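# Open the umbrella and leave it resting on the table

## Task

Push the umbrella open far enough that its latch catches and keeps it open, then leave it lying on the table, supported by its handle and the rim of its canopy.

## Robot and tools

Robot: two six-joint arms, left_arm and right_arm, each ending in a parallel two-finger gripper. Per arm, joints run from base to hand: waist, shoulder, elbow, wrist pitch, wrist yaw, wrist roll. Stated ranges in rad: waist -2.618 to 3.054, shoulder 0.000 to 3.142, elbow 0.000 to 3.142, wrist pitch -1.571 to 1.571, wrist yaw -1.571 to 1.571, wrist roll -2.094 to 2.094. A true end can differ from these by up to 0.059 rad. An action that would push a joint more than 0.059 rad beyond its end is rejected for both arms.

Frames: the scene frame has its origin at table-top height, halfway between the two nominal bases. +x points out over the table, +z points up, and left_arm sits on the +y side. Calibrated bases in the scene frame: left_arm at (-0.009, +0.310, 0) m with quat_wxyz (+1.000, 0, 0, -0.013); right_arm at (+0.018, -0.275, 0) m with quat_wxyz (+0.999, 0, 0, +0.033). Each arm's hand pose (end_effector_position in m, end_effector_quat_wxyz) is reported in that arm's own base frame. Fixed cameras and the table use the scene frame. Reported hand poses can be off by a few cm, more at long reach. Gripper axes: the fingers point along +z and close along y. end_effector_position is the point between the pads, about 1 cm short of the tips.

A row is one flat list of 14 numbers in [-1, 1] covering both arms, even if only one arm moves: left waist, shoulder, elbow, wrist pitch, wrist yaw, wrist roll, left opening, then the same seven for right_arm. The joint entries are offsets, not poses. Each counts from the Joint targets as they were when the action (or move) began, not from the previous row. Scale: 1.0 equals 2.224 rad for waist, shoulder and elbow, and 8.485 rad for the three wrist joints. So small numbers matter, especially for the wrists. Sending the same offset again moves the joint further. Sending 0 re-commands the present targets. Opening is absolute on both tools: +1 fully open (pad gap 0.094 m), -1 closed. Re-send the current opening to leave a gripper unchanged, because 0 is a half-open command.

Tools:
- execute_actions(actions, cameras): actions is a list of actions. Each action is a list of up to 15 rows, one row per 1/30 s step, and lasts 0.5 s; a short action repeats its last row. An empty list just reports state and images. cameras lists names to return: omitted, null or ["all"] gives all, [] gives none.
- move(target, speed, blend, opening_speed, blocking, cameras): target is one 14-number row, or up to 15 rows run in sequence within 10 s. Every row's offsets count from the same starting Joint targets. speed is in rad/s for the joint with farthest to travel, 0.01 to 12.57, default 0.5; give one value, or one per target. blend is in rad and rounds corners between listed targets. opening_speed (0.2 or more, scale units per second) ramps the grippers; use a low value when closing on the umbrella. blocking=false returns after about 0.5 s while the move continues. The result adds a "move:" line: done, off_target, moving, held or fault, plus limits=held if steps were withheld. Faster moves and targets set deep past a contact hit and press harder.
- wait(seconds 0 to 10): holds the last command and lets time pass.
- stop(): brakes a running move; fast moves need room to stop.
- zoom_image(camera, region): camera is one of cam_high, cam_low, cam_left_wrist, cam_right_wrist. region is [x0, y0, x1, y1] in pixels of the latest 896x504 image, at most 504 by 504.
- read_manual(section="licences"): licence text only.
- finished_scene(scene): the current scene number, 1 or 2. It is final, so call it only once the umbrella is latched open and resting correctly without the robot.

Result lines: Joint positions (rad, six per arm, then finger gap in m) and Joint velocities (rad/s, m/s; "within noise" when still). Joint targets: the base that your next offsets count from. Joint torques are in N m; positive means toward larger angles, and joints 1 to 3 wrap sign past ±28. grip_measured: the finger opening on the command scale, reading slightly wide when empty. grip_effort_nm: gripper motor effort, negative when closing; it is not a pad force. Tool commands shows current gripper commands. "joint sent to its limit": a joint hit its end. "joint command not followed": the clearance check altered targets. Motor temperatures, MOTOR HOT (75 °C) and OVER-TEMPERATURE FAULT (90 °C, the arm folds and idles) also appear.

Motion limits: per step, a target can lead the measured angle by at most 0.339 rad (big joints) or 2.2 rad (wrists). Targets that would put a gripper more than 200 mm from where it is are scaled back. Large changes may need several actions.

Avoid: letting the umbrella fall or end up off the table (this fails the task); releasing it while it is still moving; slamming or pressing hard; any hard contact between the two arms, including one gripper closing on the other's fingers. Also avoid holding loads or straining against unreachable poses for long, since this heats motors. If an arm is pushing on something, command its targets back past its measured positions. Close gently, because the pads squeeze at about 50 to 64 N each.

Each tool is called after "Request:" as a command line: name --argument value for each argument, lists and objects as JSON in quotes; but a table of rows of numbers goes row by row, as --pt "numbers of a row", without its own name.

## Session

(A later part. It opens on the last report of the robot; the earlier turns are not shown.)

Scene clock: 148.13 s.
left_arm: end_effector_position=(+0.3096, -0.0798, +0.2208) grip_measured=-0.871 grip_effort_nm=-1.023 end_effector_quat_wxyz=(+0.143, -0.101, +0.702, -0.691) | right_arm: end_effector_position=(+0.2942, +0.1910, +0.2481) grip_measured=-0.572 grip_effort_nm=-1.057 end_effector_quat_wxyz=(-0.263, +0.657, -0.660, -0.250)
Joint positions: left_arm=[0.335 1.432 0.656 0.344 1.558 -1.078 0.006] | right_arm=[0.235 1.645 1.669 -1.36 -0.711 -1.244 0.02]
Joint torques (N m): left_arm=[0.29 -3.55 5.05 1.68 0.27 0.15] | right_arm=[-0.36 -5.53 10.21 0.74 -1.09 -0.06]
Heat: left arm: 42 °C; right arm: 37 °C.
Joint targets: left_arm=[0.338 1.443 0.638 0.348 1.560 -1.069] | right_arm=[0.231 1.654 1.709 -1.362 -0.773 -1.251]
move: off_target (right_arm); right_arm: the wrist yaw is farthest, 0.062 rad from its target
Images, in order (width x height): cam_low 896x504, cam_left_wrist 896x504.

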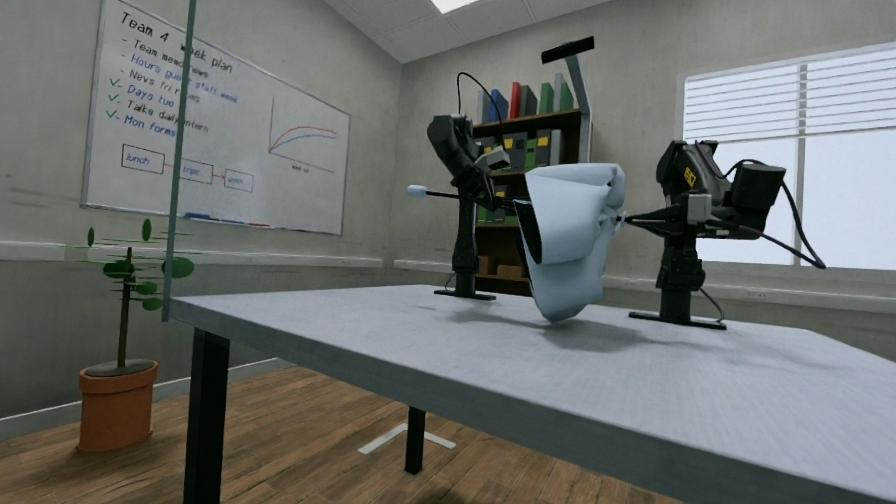

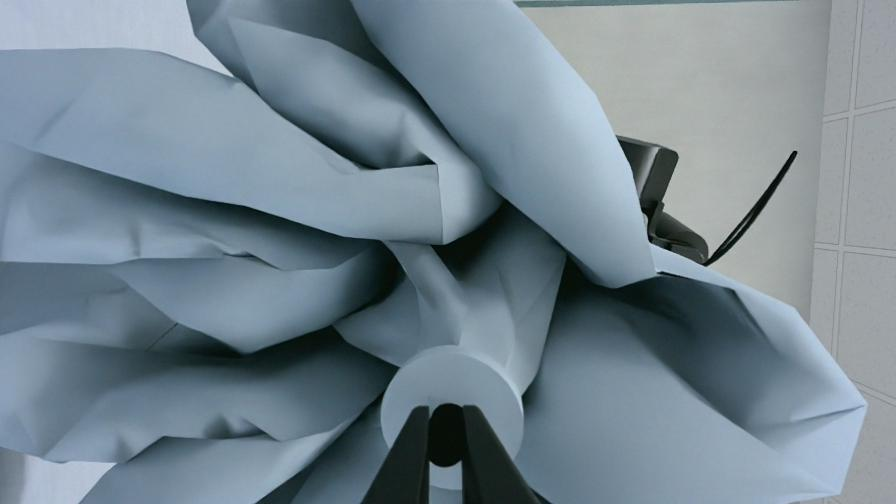

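Request:
move --target '[-0.079,0.032,0.038,-0.0015,0,0,-0.98,0,0,0,0,0,0,-0.95]' --speed 0.15

Request:
zoom_image --camera "cam_low" --region '[390, 140, 750, 340]'

Scene clock: 156.67 s.
left_arm: end_effector_position=(+0.3107, -0.1216, +0.2151) grip_measured=-0.871 grip_effort_nm=-1.038 end_effector_quat_wxyz=(+0.087, -0.061, +0.708, -0.698) | right_arm: end_effector_position=(+0.2923, +0.1849, +0.2448) grip_measured=-0.572 grip_effort_nm=-1.057 end_effector_quat_wxyz=(-0.251, +0.656, -0.668, -0.245)
Joint positions: left_arm=[0.187 1.501 0.702 0.344 1.545 -1.078 0.006] | right_arm=[0.227 1.645 1.669 -1.383 -0.691 -1.25 0.02]
Joint torques (N m): left_arm=[-2.04 -3.97 8.03 1.54 0.42 0.15] | right_arm=[0.44 -5.42 10.17 0.93 -1.31 0.01]
Heat: left arm: 42 °C; right arm: 37 °C.
Joint targets: left_arm=[0.162 1.515 0.722 0.336 1.560 -1.069] | right_arm=[0.231 1.654 1.709 -1.362 -0.773 -1.251]
move: off_target (right_arm); right_arm: the wrist yaw is farthest, 0.082 rad from its target

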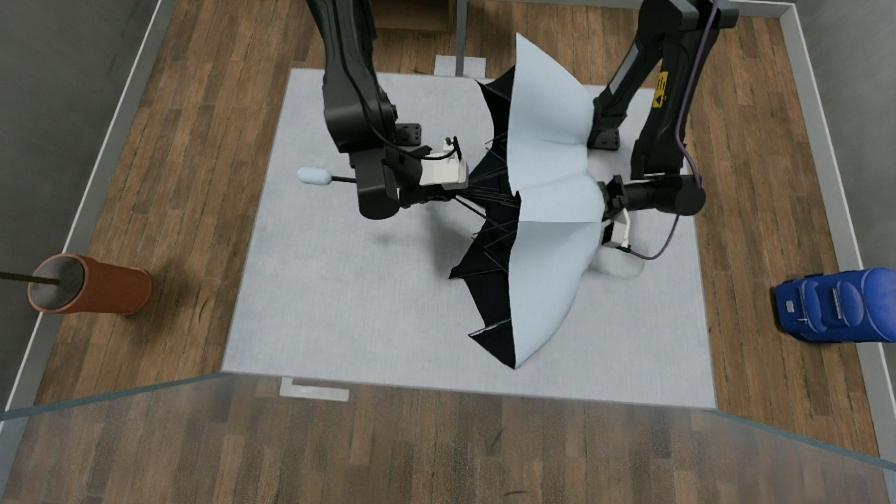

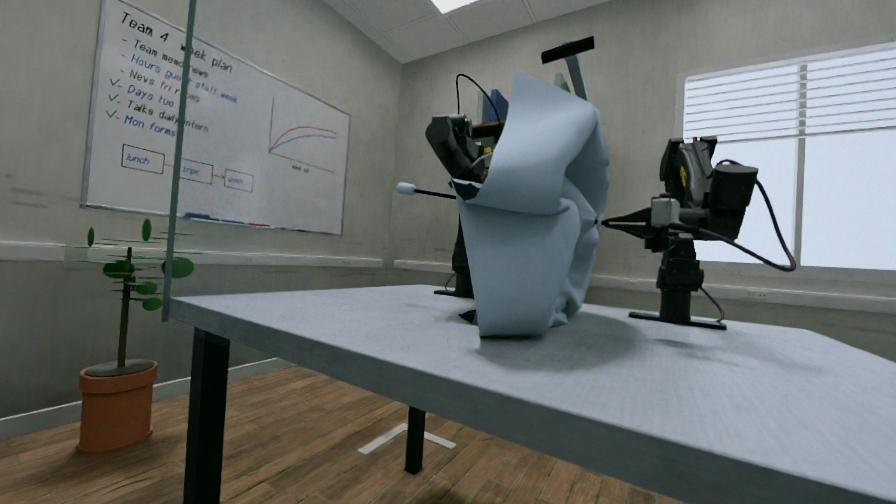

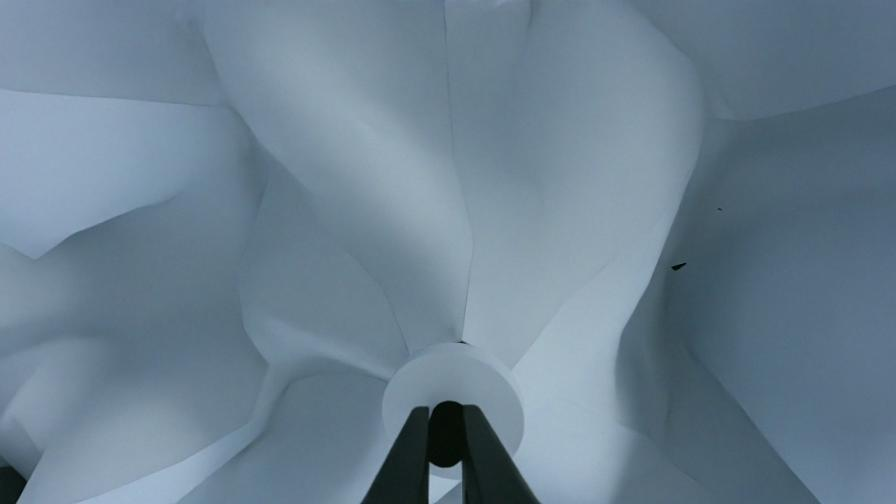

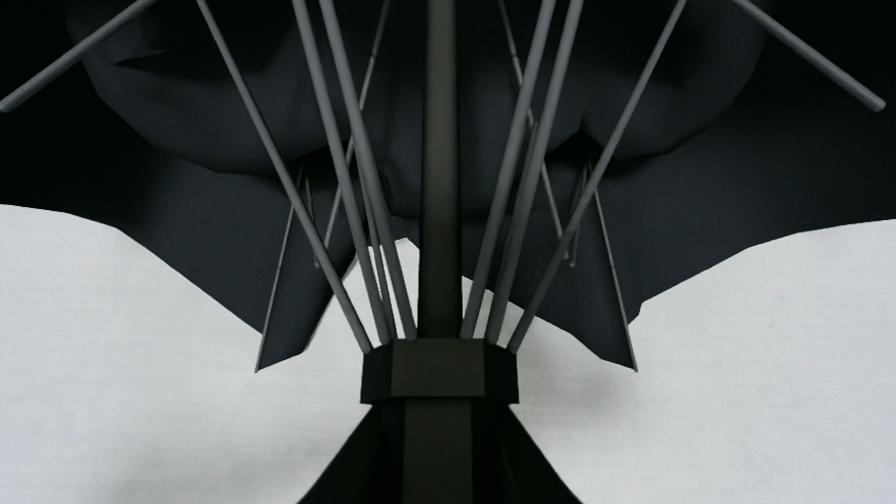

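Scaled by 1.400 (camera's finer frame: 1280x720).

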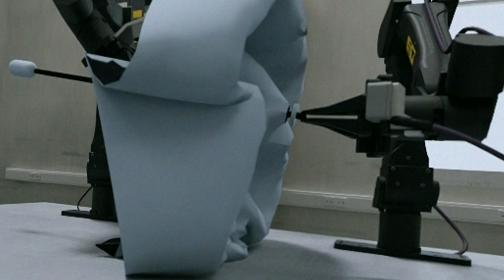

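Request:
move --target '[0,-0.0513,0.056,-0.028,0,0,-0.98,0,0.022,0.117,-0.0195,0,0,-0.95]' --speed 0.15 --cameras '["cam_low"]'

Request:
move --target '[-0.075,0.042,0.051,-0.0023,0,0,-0.98,0,0,0,0,0,0,-0.95]' --speed 0.15

Request:
zoom_image --camera "cam_low" --region '[390, 40, 750, 340]'

Scene clock: 162.20 s.
left_arm: end_effector_position=(+0.3105, -0.1231, +0.2609) grip_measured=-0.871 grip_effort_nm=-1.033 end_effector_quat_wxyz=(+0.083, -0.059, +0.708, -0.699) | right_arm: end_effector_position=(+0.2927, +0.1840, +0.2923) grip_measured=-0.573 grip_effort_nm=-1.062 end_effector_quat_wxyz=(-0.262, +0.660, -0.664, -0.234)
Joint positions: left_arm=[0.182 1.417 0.829 0.129 1.549 -1.078 0.006] | right_arm=[0.227 1.693 1.922 -1.559 -0.683 -1.253 0.02]
Joint torques (N m): left_arm=[-1.61 -5.9 8.28 1.29 0.37 0.15] | right_arm=[0.47 -5.42 10.4 1.07 -1.4 0.03]
Heat: left arm: 42 °C; right arm: 37 °C.
Joint targets: left_arm=[0.163 1.400 0.847 0.098 1.560 -1.069] | right_arm=[0.231 1.703 1.970 -1.527 -0.773 -1.251]
move: off_target (right_arm); right_arm: the wrist yaw is farthest, 0.090 rad from its target

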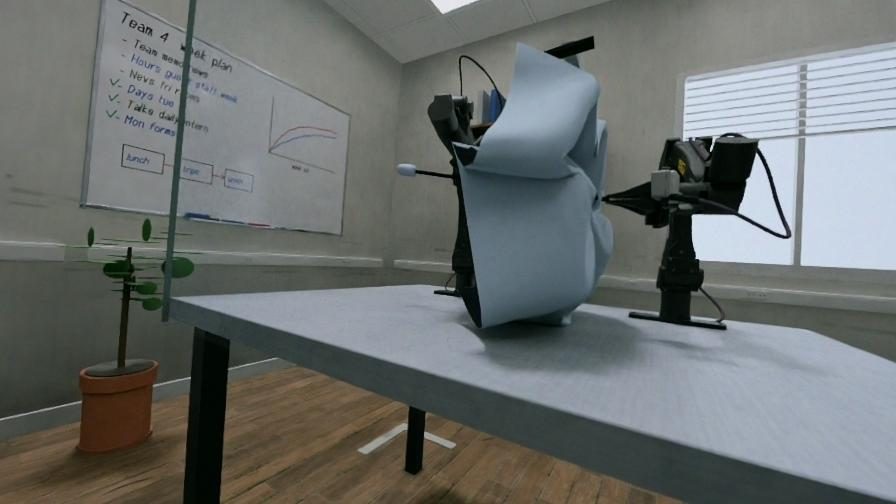

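Scene clock: 163.63 s.
left_arm: end_effector_position=(+0.3166, -0.1600, +0.2720) grip_measured=-0.871 grip_effort_nm=-1.033 end_effector_quat_wxyz=(+0.048, -0.018, +0.713, -0.699) | right_arm: end_effector_position=(+0.2932, +0.1775, +0.2943) grip_measured=-0.573 grip_effort_nm=-1.057 end_effector_quat_wxyz=(-0.260, +0.656, -0.670, -0.231)
Joint positions: left_arm=[0.055 1.482 0.937 0.097 1.528 -1.079 0.006] | right_arm=[0.21 1.693 1.935 -1.58 -0.677 -1.257 0.02]
Joint torques (N m): left_arm=[-5.07 -4.42 8.9 1.45 0.57 0.15] | right_arm=[2.21 -5.39 9.1 1.27 -1.46 0.07]
Heat: left arm: 42 °C; right arm: 37 °C.
Joint targets: left_arm=[-0.004 1.494 0.960 0.079 1.560 -1.069] | right_arm=[0.231 1.703 1.969 -1.527 -0.773 -1.252]
move: off_target (left_arm, right_arm); left_arm: the waist is farthest, 0.059 rad from its target; right_arm: the wrist yaw is farthest, 0.096 rad from its target

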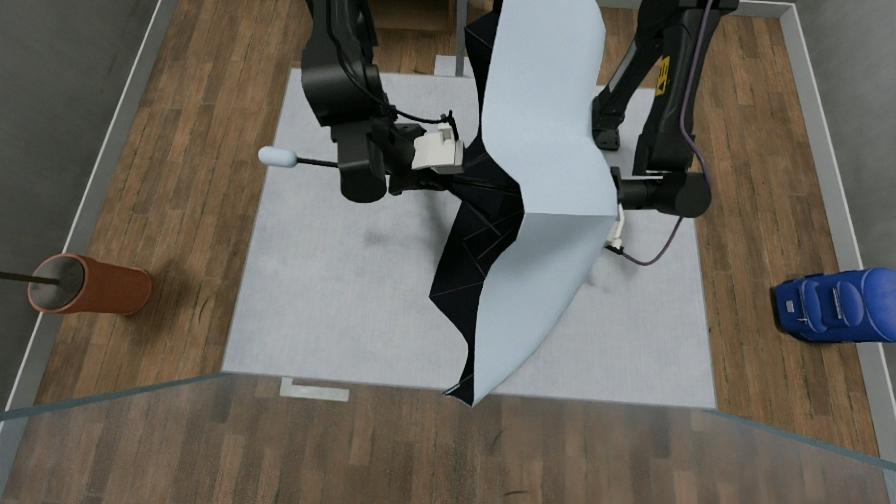

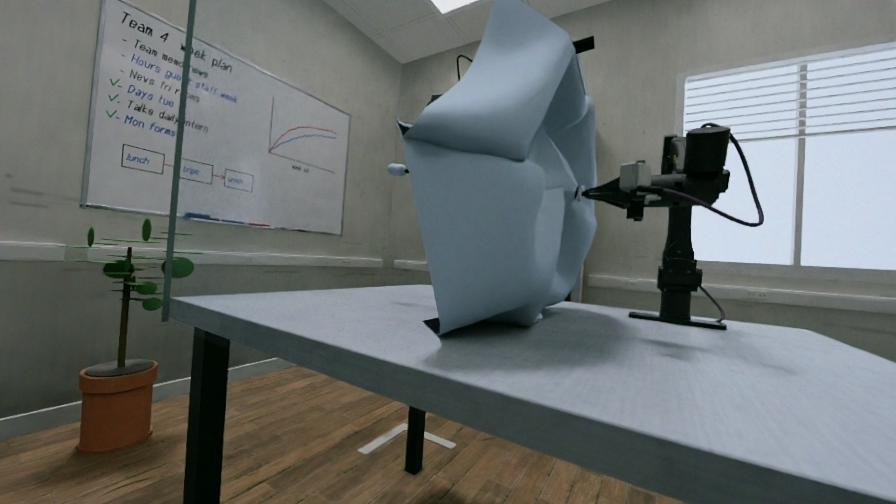

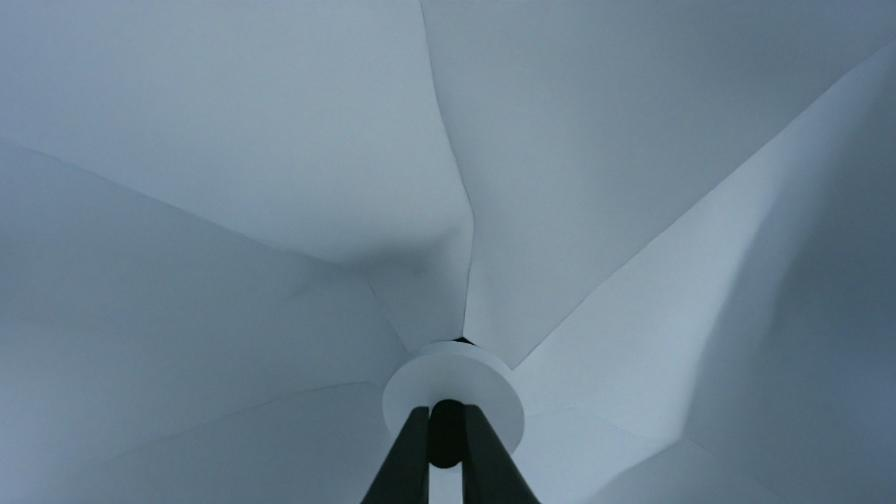

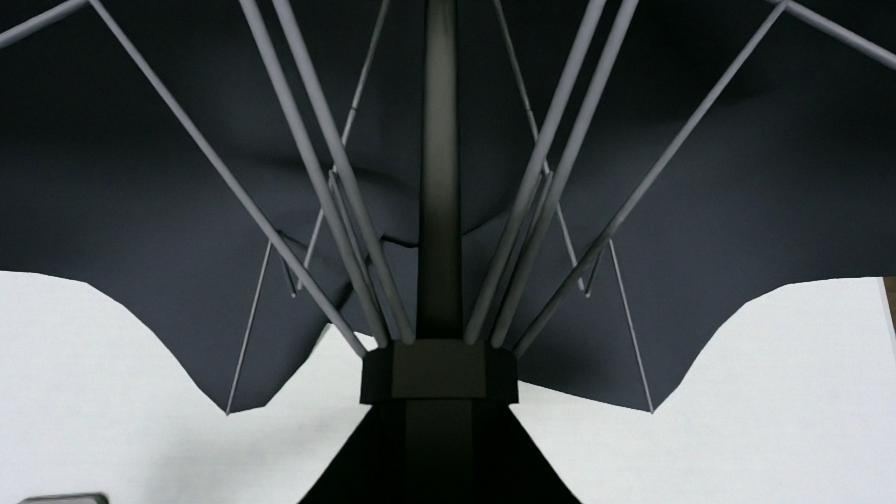

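Scaled by 1.400 (camera's finer frame: 1280x720).

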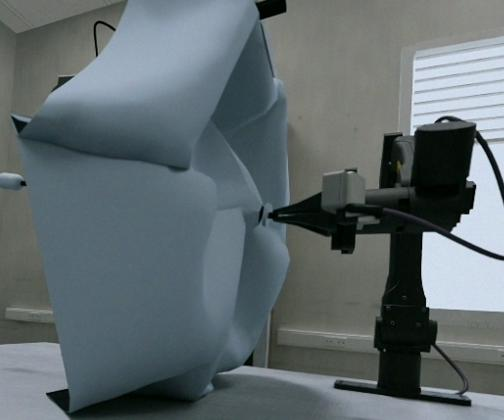

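Request:
move --target '[-0.085,0.045,0.058,-0.004,0,0,-0.98,0.008,0,0,0.006,0,0,-0.95]' --speed 0.15

Request:
zoom_image --camera "cam_right_wrist" --region '[250, 0, 640, 504]'

Scene clock: 166.40 s.
left_arm: end_effector_position=(+0.3299, -0.1921, +0.2782) grip_measured=-0.871 grip_effort_nm=-1.033 end_effector_quat_wxyz=(+0.018, +0.011, +0.717, -0.697) | right_arm: end_effector_position=(+0.2976, +0.1609, +0.3018) grip_measured=-0.573 grip_effort_nm=-1.062 end_effector_quat_wxyz=(-0.265, +0.654, -0.683, -0.190)
Joint positions: left_arm=[-0.046 1.58 1.064 0.064 1.509 -1.079 0.006] | right_arm=[0.185 1.672 1.967 -1.591 -0.613 -1.256 0.02]
Joint torques (N m): left_arm=[-12.81 -5.15 9.13 1.47 0.76 0.16] | right_arm=[6.39 -3.63 6.22 1.89 -2.13 0.07]
Heat: left arm: 42 °C; right arm: 37 °C.
Joint targets: left_arm=[-0.194 1.594 1.089 0.045 1.560 -1.069] | right_arm=[0.249 1.703 1.970 -1.476 -0.773 -1.251]
move: off_target (left_arm, right_arm); left_arm: the waist is farthest, 0.147 rad from its target; right_arm: the wrist yaw is farthest, 0.160 rad from its target

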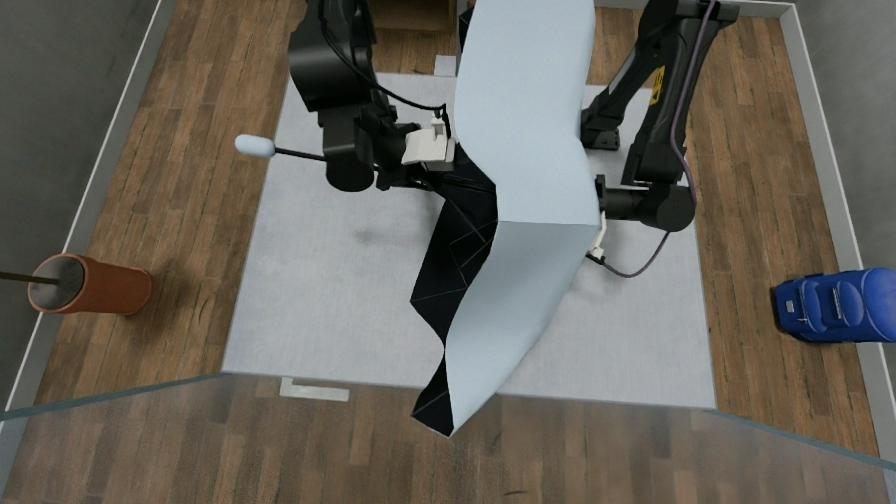

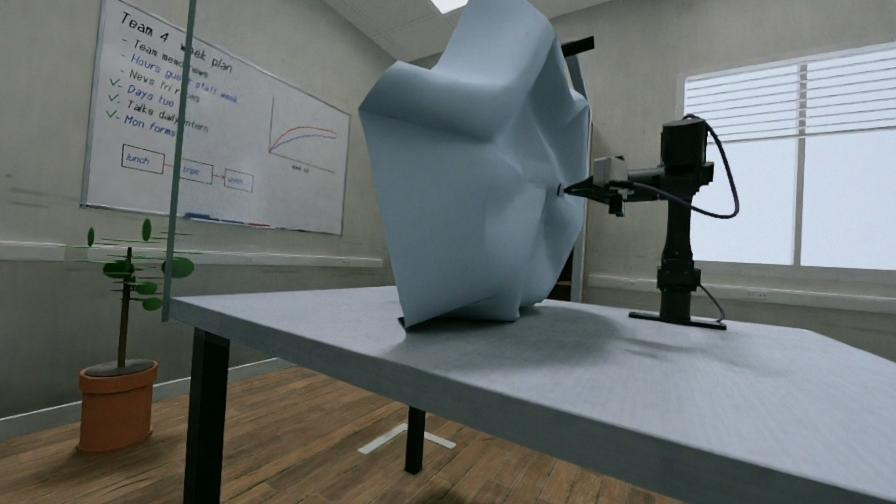

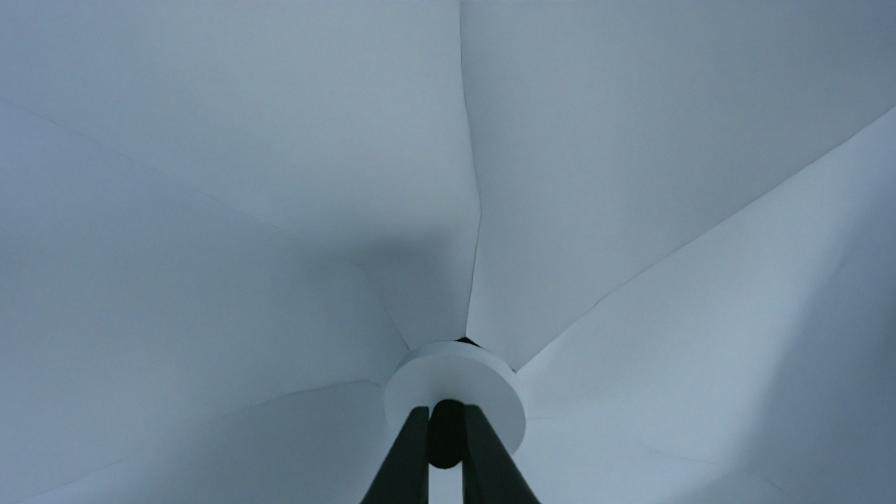

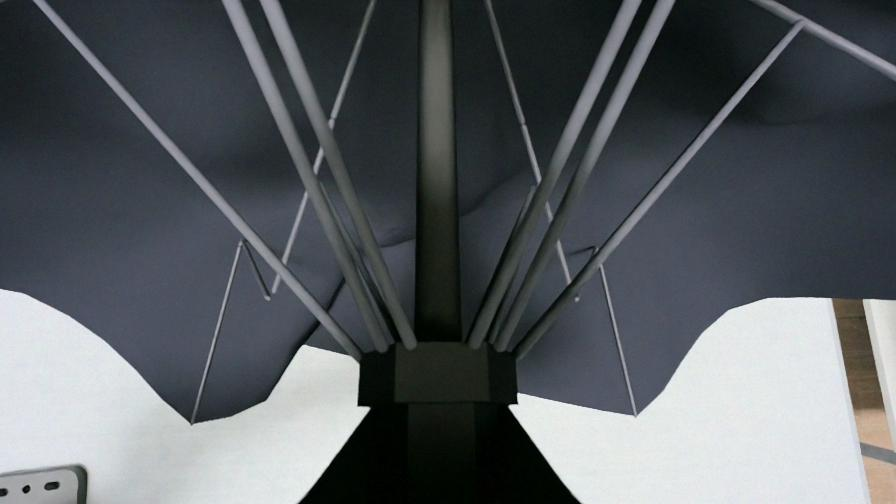

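Scaled by 1.000.

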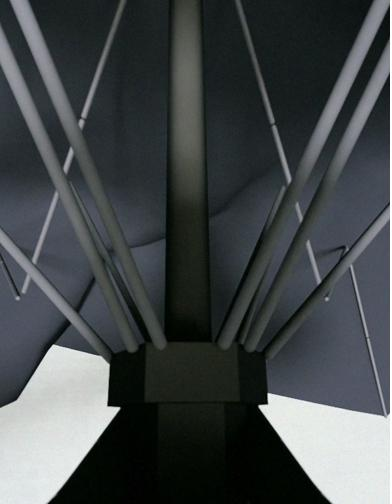

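Request:
move --target '[-0.035,0.015,0.02,0,0,0,-0.98,0.06,0,0,0.006,-0.008,0,-0.95]' --speed 0.15

Scene clock: 170.40 s.
left_arm: end_effector_position=(+0.3183, -0.2063, +0.2804) grip_measured=-0.869 grip_effort_nm=-1.033 end_effector_quat_wxyz=(-0.028, +0.034, +0.706, -0.706) | right_arm: end_effector_position=(+0.2870, +0.1738, +0.3137) grip_measured=-0.576 grip_effort_nm=-1.062 end_effector_quat_wxyz=(-0.271, +0.678, -0.665, -0.157)
Joint positions: left_arm=[-0.089 1.611 1.092 0.034 1.57 -1.079 0.006] | right_arm=[0.263 1.637 1.99 -1.576 -0.544 -1.23 0.02]
Joint torques (N m): left_arm=[-15.84 -5.16 10.45 1.73 0.19 0.16] | right_arm=[11.97 -0.65 4.15 2.38 -3.63 -0.2]
Heat: left arm: 42 °C; right arm: 37 °C.
Joint targets: left_arm=[-0.271 1.627 1.134 0.045 1.560 -1.069] | right_arm=[0.383 1.703 1.969 -1.426 -0.841 -1.251]
move: off_target (left_arm, right_arm); left_arm: the waist is farthest, 0.183 rad from its target; right_arm: the wrist yaw is farthest, 0.296 rad from its target

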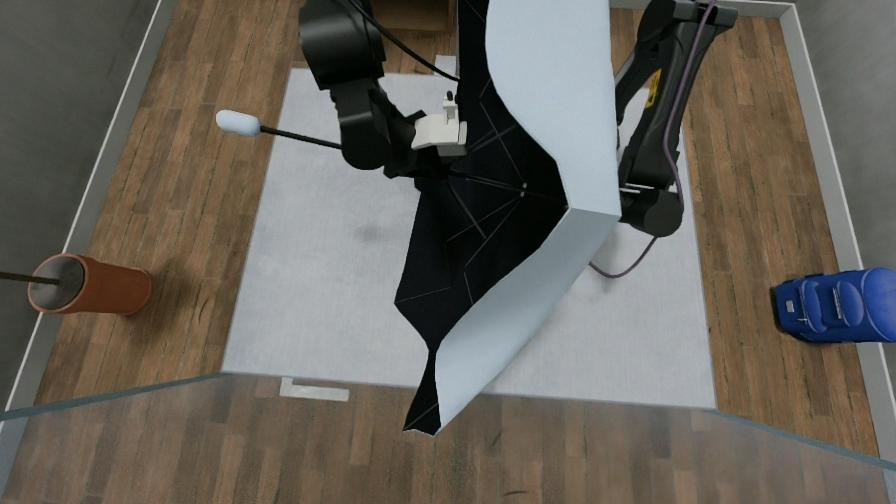

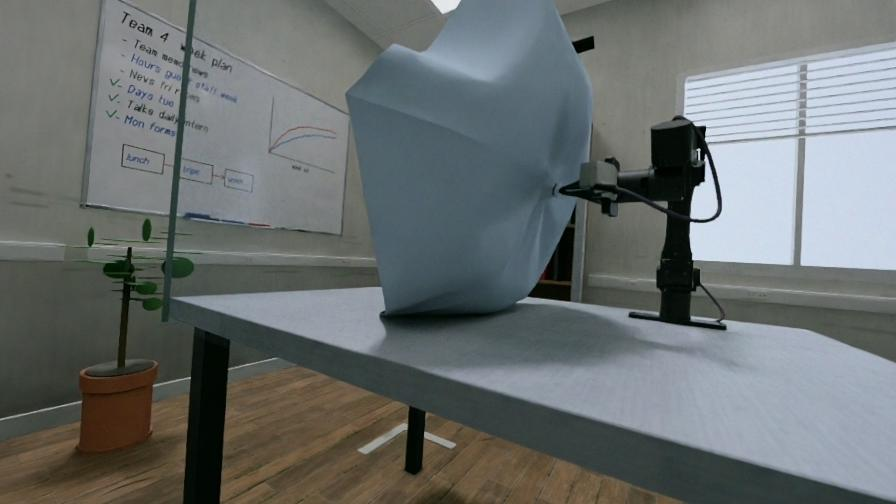

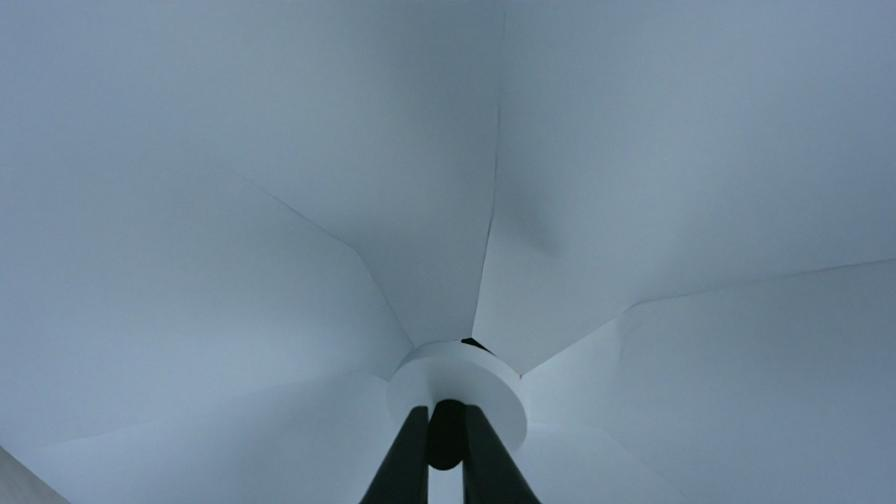

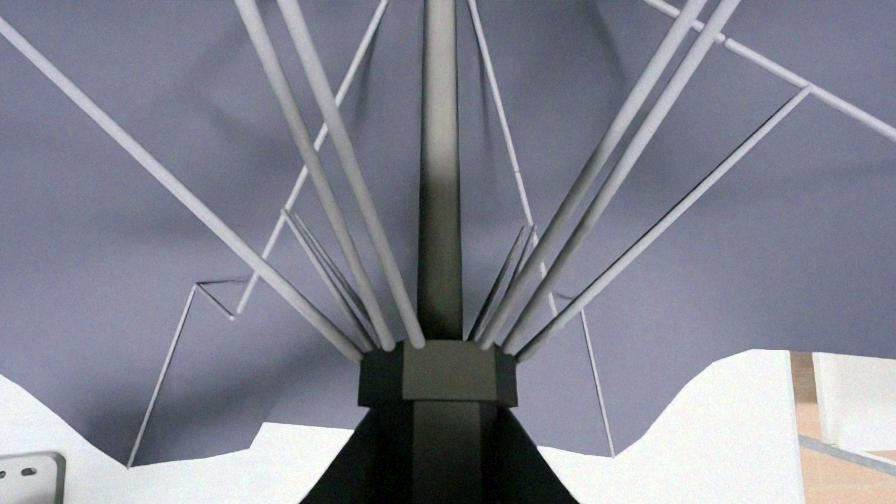

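Request:
move --target '[-0.03,0.015,0.02,0,0,0,-0.98,0.05,0,0,0,-0.02,0,-0.95]' --speed 0.15 --cameras '["cam_right_wrist","cam_high"]'

Scene clock: 173.33 s.
left_arm: end_effector_position=(+0.3126, -0.2202, +0.2711) grip_measured=-0.859 grip_effort_nm=-1.043 end_effector_quat_wxyz=(-0.067, +0.026, +0.707, -0.704) | right_arm: end_effector_position=(+0.2768, +0.1812, +0.3125) grip_measured=-0.576 grip_effort_nm=-1.053 end_effector_quat_wxyz=(-0.251, +0.691, -0.664, -0.132)
Joint positions: left_arm=[-0.132 1.639 1.102 -0.021 1.571 -1.073 0.007] | right_arm=[0.335 1.625 1.999 -1.586 -0.46 -1.191 0.02]
Joint torques (N m): left_arm=[-17.87 -4.98 13.23 2.27 0.22 0.08] | right_arm=[15.86 0.57 3.34 2.49 -6.44 -0.57]
Motor temperatures (°C): left_arm=[37 36 42 42 32 32 32] | right_arm=[36 36 37 37 41 34 36]
Heat: left arm: 42 °C; right arm: 41 °C.
Joint targets: left_arm=[-0.338 1.661 1.178 0.045 1.560 -1.068] | right_arm=[0.494 1.703 1.970 -1.425 -1.011 -1.251]
move: off_target (left_arm, right_arm); left_arm: the waist is farthest, 0.206 rad from its target; right_arm: the wrist yaw is farthest, 0.550 rad from its target
Images, in order (width x height): cam_high 896x504, cam_right_wrist 896x504.

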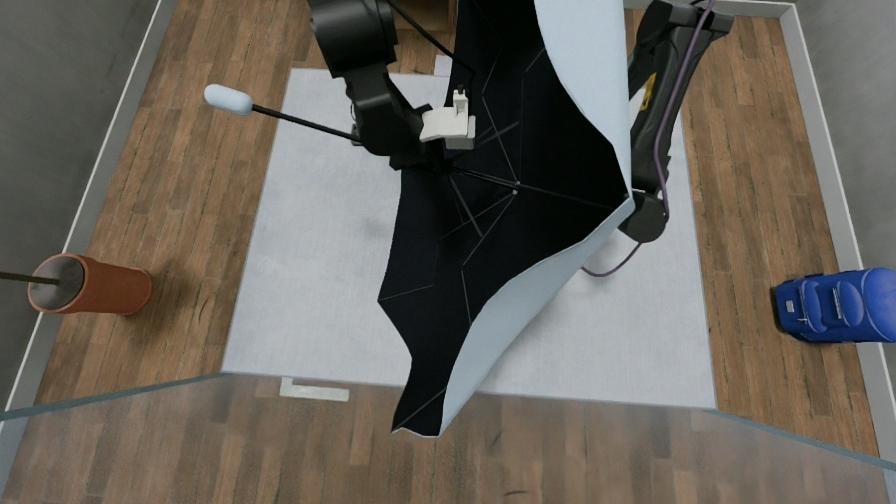

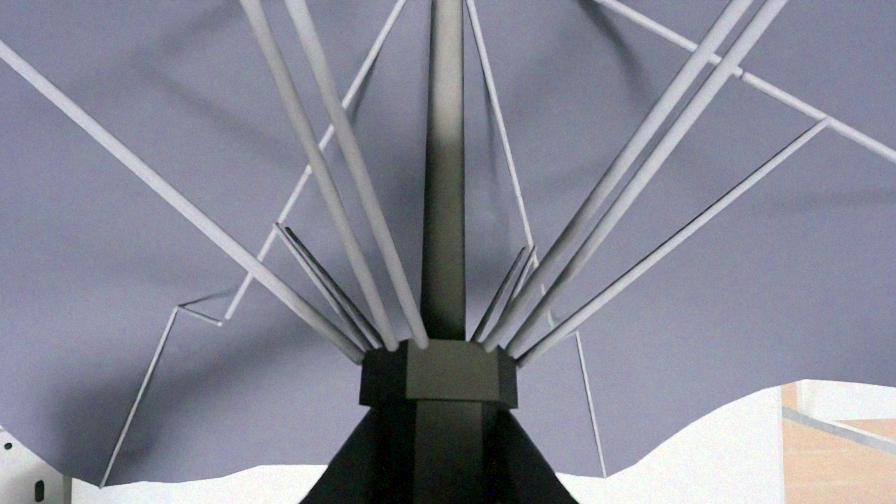

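Request:
move --target '[0,-0.05,0.06,-0.01,0,0,-0.98,0.0,0,0,0,-0.01,0,-0.95]' --speed 0.15 --cameras '["cam_right_wrist"]'

Request:
move --target '[-0.03,0.01,0.015,0,0,0,-0.98,0.03,0,0,0,-0.01,0,-0.95]' --speed 0.15

Scene clock: 179.40 s.
left_arm: end_effector_position=(+0.3033, -0.2267, +0.3031) grip_measured=-0.858 grip_effort_nm=-1.038 end_effector_quat_wxyz=(-0.081, +0.028, +0.707, -0.702) | right_arm: end_effector_position=(+0.2704, +0.1865, +0.3290) grip_measured=-0.576 grip_effort_nm=-1.067 end_effector_quat_wxyz=(-0.278, +0.690, -0.653, -0.143)
Joint positions: left_arm=[-0.155 1.596 1.193 -0.173 1.571 -1.07 0.007] | right_arm=[0.335 1.603 2.023 -1.586 -0.506 -1.185 0.02]
Joint torques (N m): left_arm=[-15.87 -9.95 17.01 2.96 0.23 0.06] | right_arm=[15.84 2.63 1.31 2.56 -6.89 -0.62]
Motor temperatures (°C): left_arm=[40 36 44 43 32 32 32] | right_arm=[37 35 37 39 54 34 36]
Heat: left arm: 44 °C; right arm: 54 °C.
Joint targets: left_arm=[-0.338 1.550 1.311 -0.040 1.560 -1.069] | right_arm=[0.494 1.703 1.970 -1.425 -1.095 -1.251]
move: off_target (left_arm, right_arm); left_arm: the waist is farthest, 0.183 rad from its target; right_arm: the wrist yaw is farthest, 0.590 rad from its target

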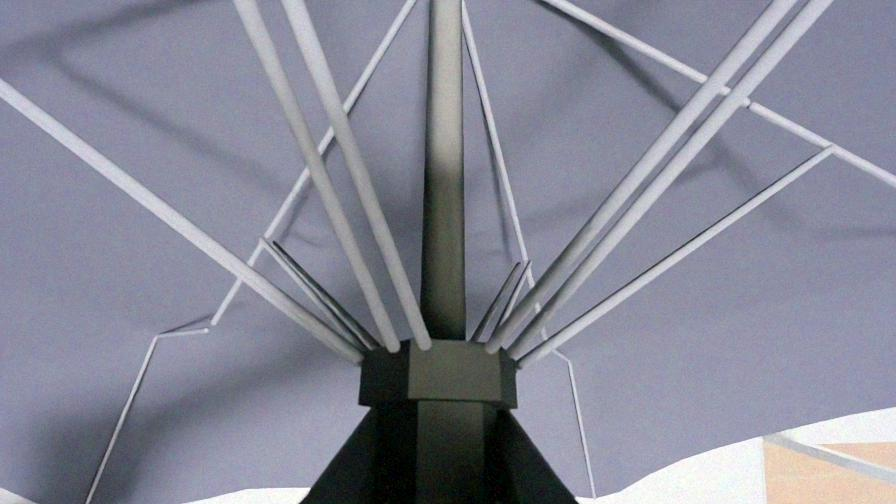

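Scene clock: 180.33 s.
left_arm: end_effector_position=(+0.2973, -0.2324, +0.3123) grip_measured=-0.858 grip_effort_nm=-1.033 end_effector_quat_wxyz=(-0.090, +0.033, +0.706, -0.701) | right_arm: end_effector_position=(+0.2653, +0.1919, +0.3324) grip_measured=-0.578 grip_effort_nm=-1.067 end_effector_quat_wxyz=(-0.281, +0.696, -0.644, -0.145)
Joint positions: left_arm=[-0.175 1.586 1.221 -0.215 1.571 -1.07 0.007] | right_arm=[0.355 1.597 2.027 -1.586 -0.508 -1.185 0.02]
Joint torques (N m): left_arm=[-19.95 -7.38 17.51 3.42 0.24 0.06] | right_arm=[20.46 3.23 0.85 2.61 -7.7 -0.64]
Motor temperatures (°C): left_arm=[40 36 45 44 32 32 32] | right_arm=[38 35 37 39 57 34 36]
Heat: left arm: 45 °C; right arm: 57 °C.
Joint targets: left_arm=[-0.405 1.572 1.345 -0.040 1.560 -1.069] | right_arm=[0.561 1.703 1.970 -1.425 -1.180 -1.251]
move: off_target (left_arm, right_arm); left_arm: the waist is farthest, 0.230 rad from its target; right_arm: the wrist yaw is farthest, 0.672 rad from its target

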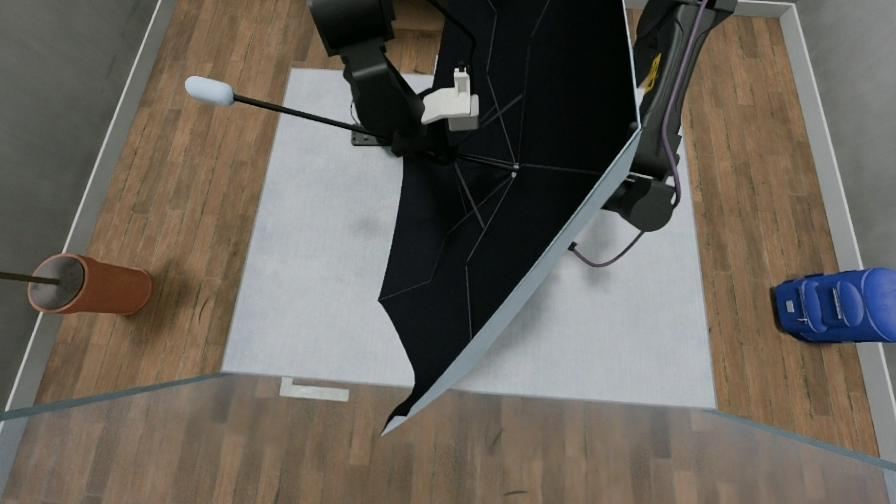

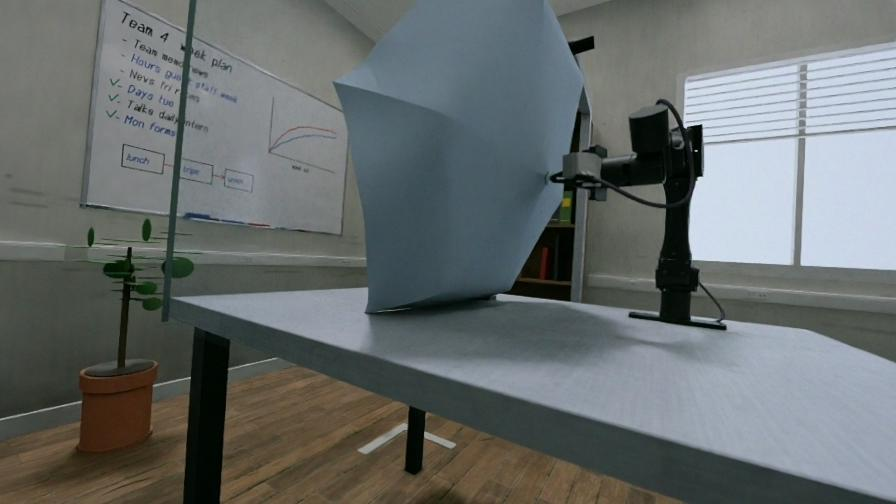

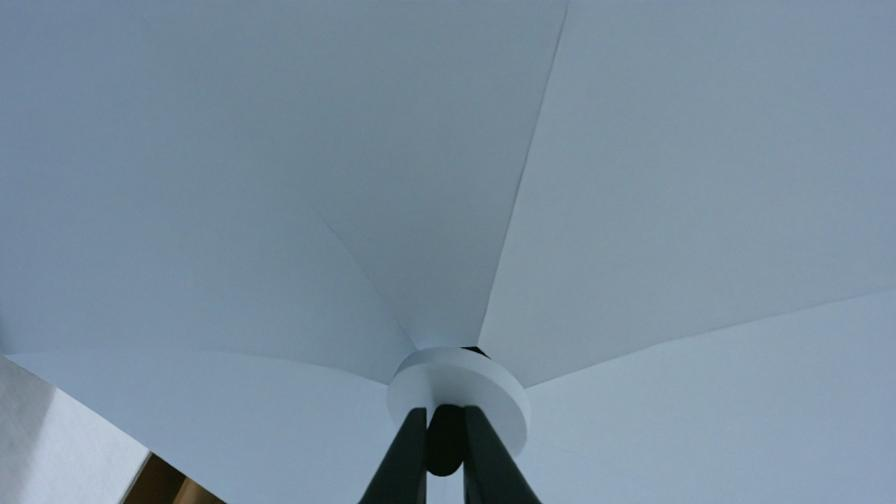

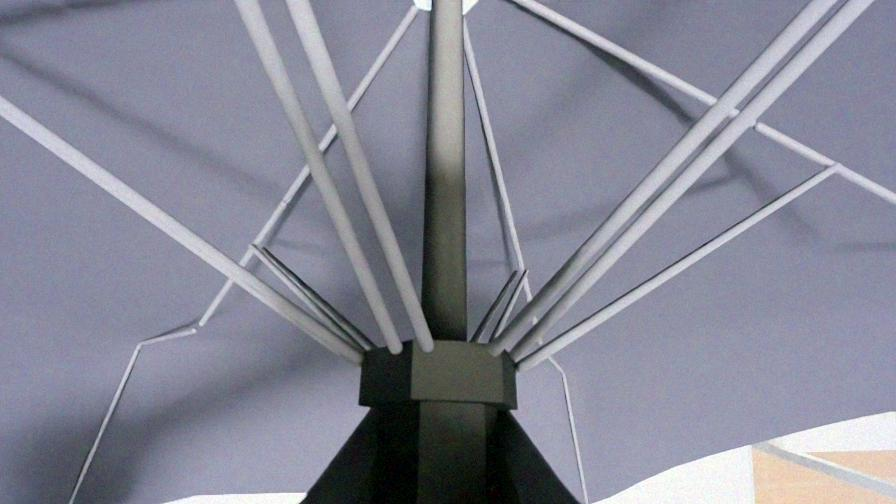

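Request:
move --target '[-0.045,0.0,0.035,-0.01,0,0,-0.98,0.045,0,0,0,-0.02,0,-0.95]' --speed 0.25

Scene clock: 189.73 s.
left_arm: end_effector_position=(+0.2731, -0.2510, +0.3580) grip_measured=-0.858 grip_effort_nm=-1.038 end_effector_quat_wxyz=(-0.076, +0.097, +0.700, -0.703) | right_arm: end_effector_position=(+0.2437, +0.2146, +0.3537) grip_measured=-0.578 grip_effort_nm=-1.072 end_effector_quat_wxyz=(-0.309, +0.700, -0.619, -0.176)
Joint positions: left_arm=[-0.245 1.537 1.327 -0.261 1.571 -1.07 0.007] | right_arm=[0.418 1.567 2.049 -1.574 -0.57 -1.133 0.02]
Joint torques (N m): left_arm=[-17.5 -3.44 15.21 3.05 0.17 0.03] | right_arm=[24.1 6.01 -1.28 2.57 -7.7 -1.15]
Motor temperatures (°C): left_arm=[44 36 49 49 32 32 32] | right_arm=[40 35 36 41 83 35 37]
Heat: left arm: 49 °C; right arm: 83 °C. Fold the right arm in close to its base, or ease its load, before you think long.
Joint targets: left_arm=[-0.447 1.572 1.423 -0.125 1.560 -1.069] | right_arm=[0.660 1.703 1.970 -1.425 -1.350 -1.251]
MOTOR HOT: the wrist yaw of the right arm reports 83 °C; the controller's stop level is 90 °C. To cool a motor, set the load down, stop pushing, or move to a pose that needs little force.
move: off_target (left_arm, right_arm); left_arm: the waist is farthest, 0.260 rad from its target; right_arm: the wrist yaw is farthest, 0.780 rad from its target

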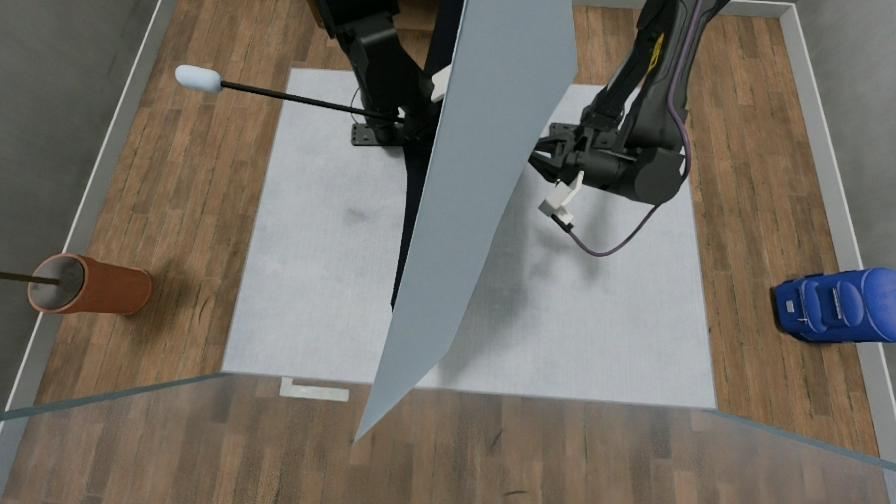

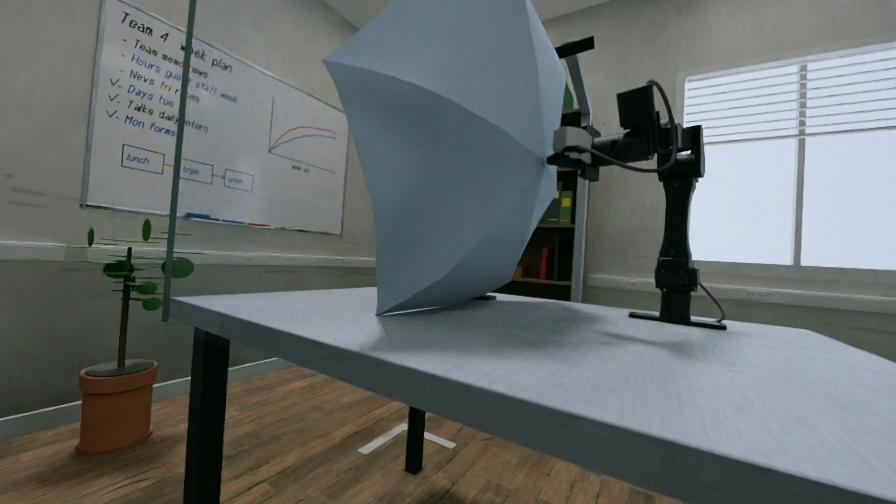

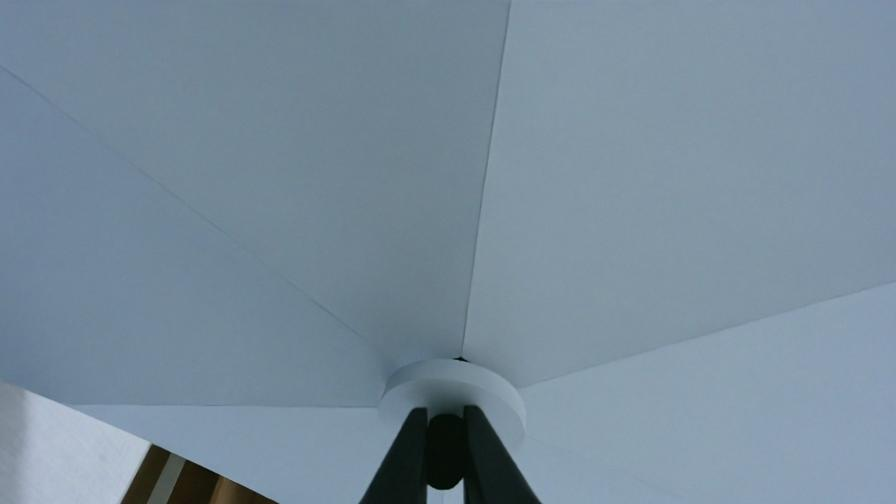

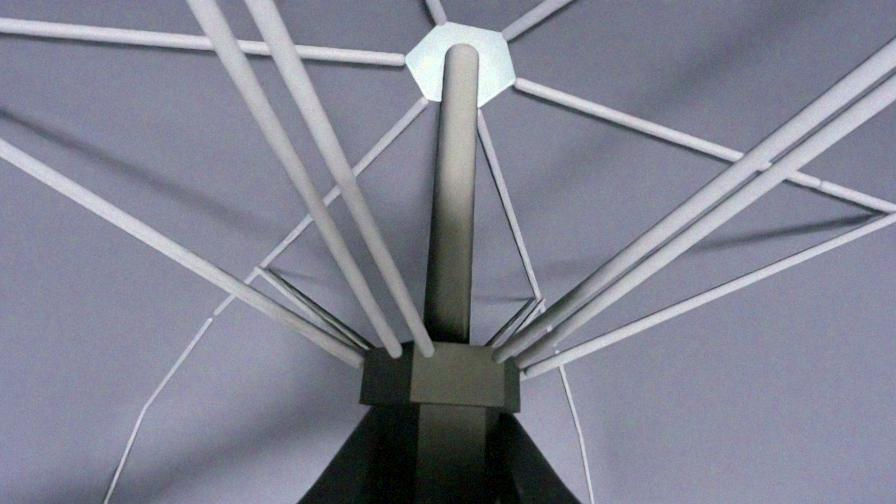

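Request:
move --target '[0.045,0,0,0,0,0,-0.98,-0.08,0,0,-0.015,0.085,0,-0.95]' --speed 1 --cameras '["cam_right_wrist"]'

Scene clock: 191.73 s.
left_arm: end_effector_position=(+0.2771, -0.2499, +0.3593) grip_measured=-0.858 grip_effort_nm=-1.028 end_effector_quat_wxyz=(-0.073, +0.096, +0.701, -0.703) | right_arm: end_effector_position=(+0.2521, +0.2066, +0.3512) grip_measured=-0.578 grip_effort_nm=-1.062 end_effector_quat_wxyz=(-0.308, +0.704, -0.623, -0.146)
Joint positions: left_arm=[-0.239 1.546 1.339 -0.26 1.571 -1.072 0.007] | right_arm=[0.411 1.567 2.054 -1.567 -0.515 -1.15 0.02]
Joint torques (N m): left_arm=[-9.35 -4.19 14.16 3.05 0.18 0.06] | right_arm=[7.23 6 -1.68 1.33 -1.54 -0.98]
Motor temperatures (°C): left_arm=[44 36 49 50 32 32 32] | right_arm=[41 36 36 41 85 35 37]
Heat: left arm: 50 °C; right arm: 85 °C. Fold the right arm in close to its base, or ease its load, before you think long.
Joint targets: left_arm=[-0.347 1.572 1.423 -0.125 1.560 -1.069] | right_arm=[0.483 1.703 1.970 -1.553 -0.629 -1.251]
MOTOR HOT: still on. The wrist yaw of the right arm reports 85 °C.
move: off_target (left_arm, right_arm); left_arm: the wrist pitch is farthest, 0.135 rad from its target; right_arm: the shoulder is farthest, 0.136 rad from its target

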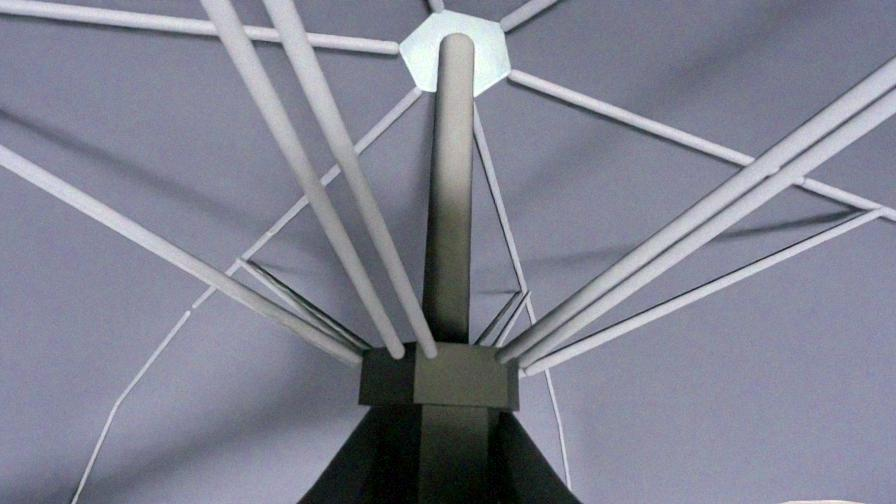

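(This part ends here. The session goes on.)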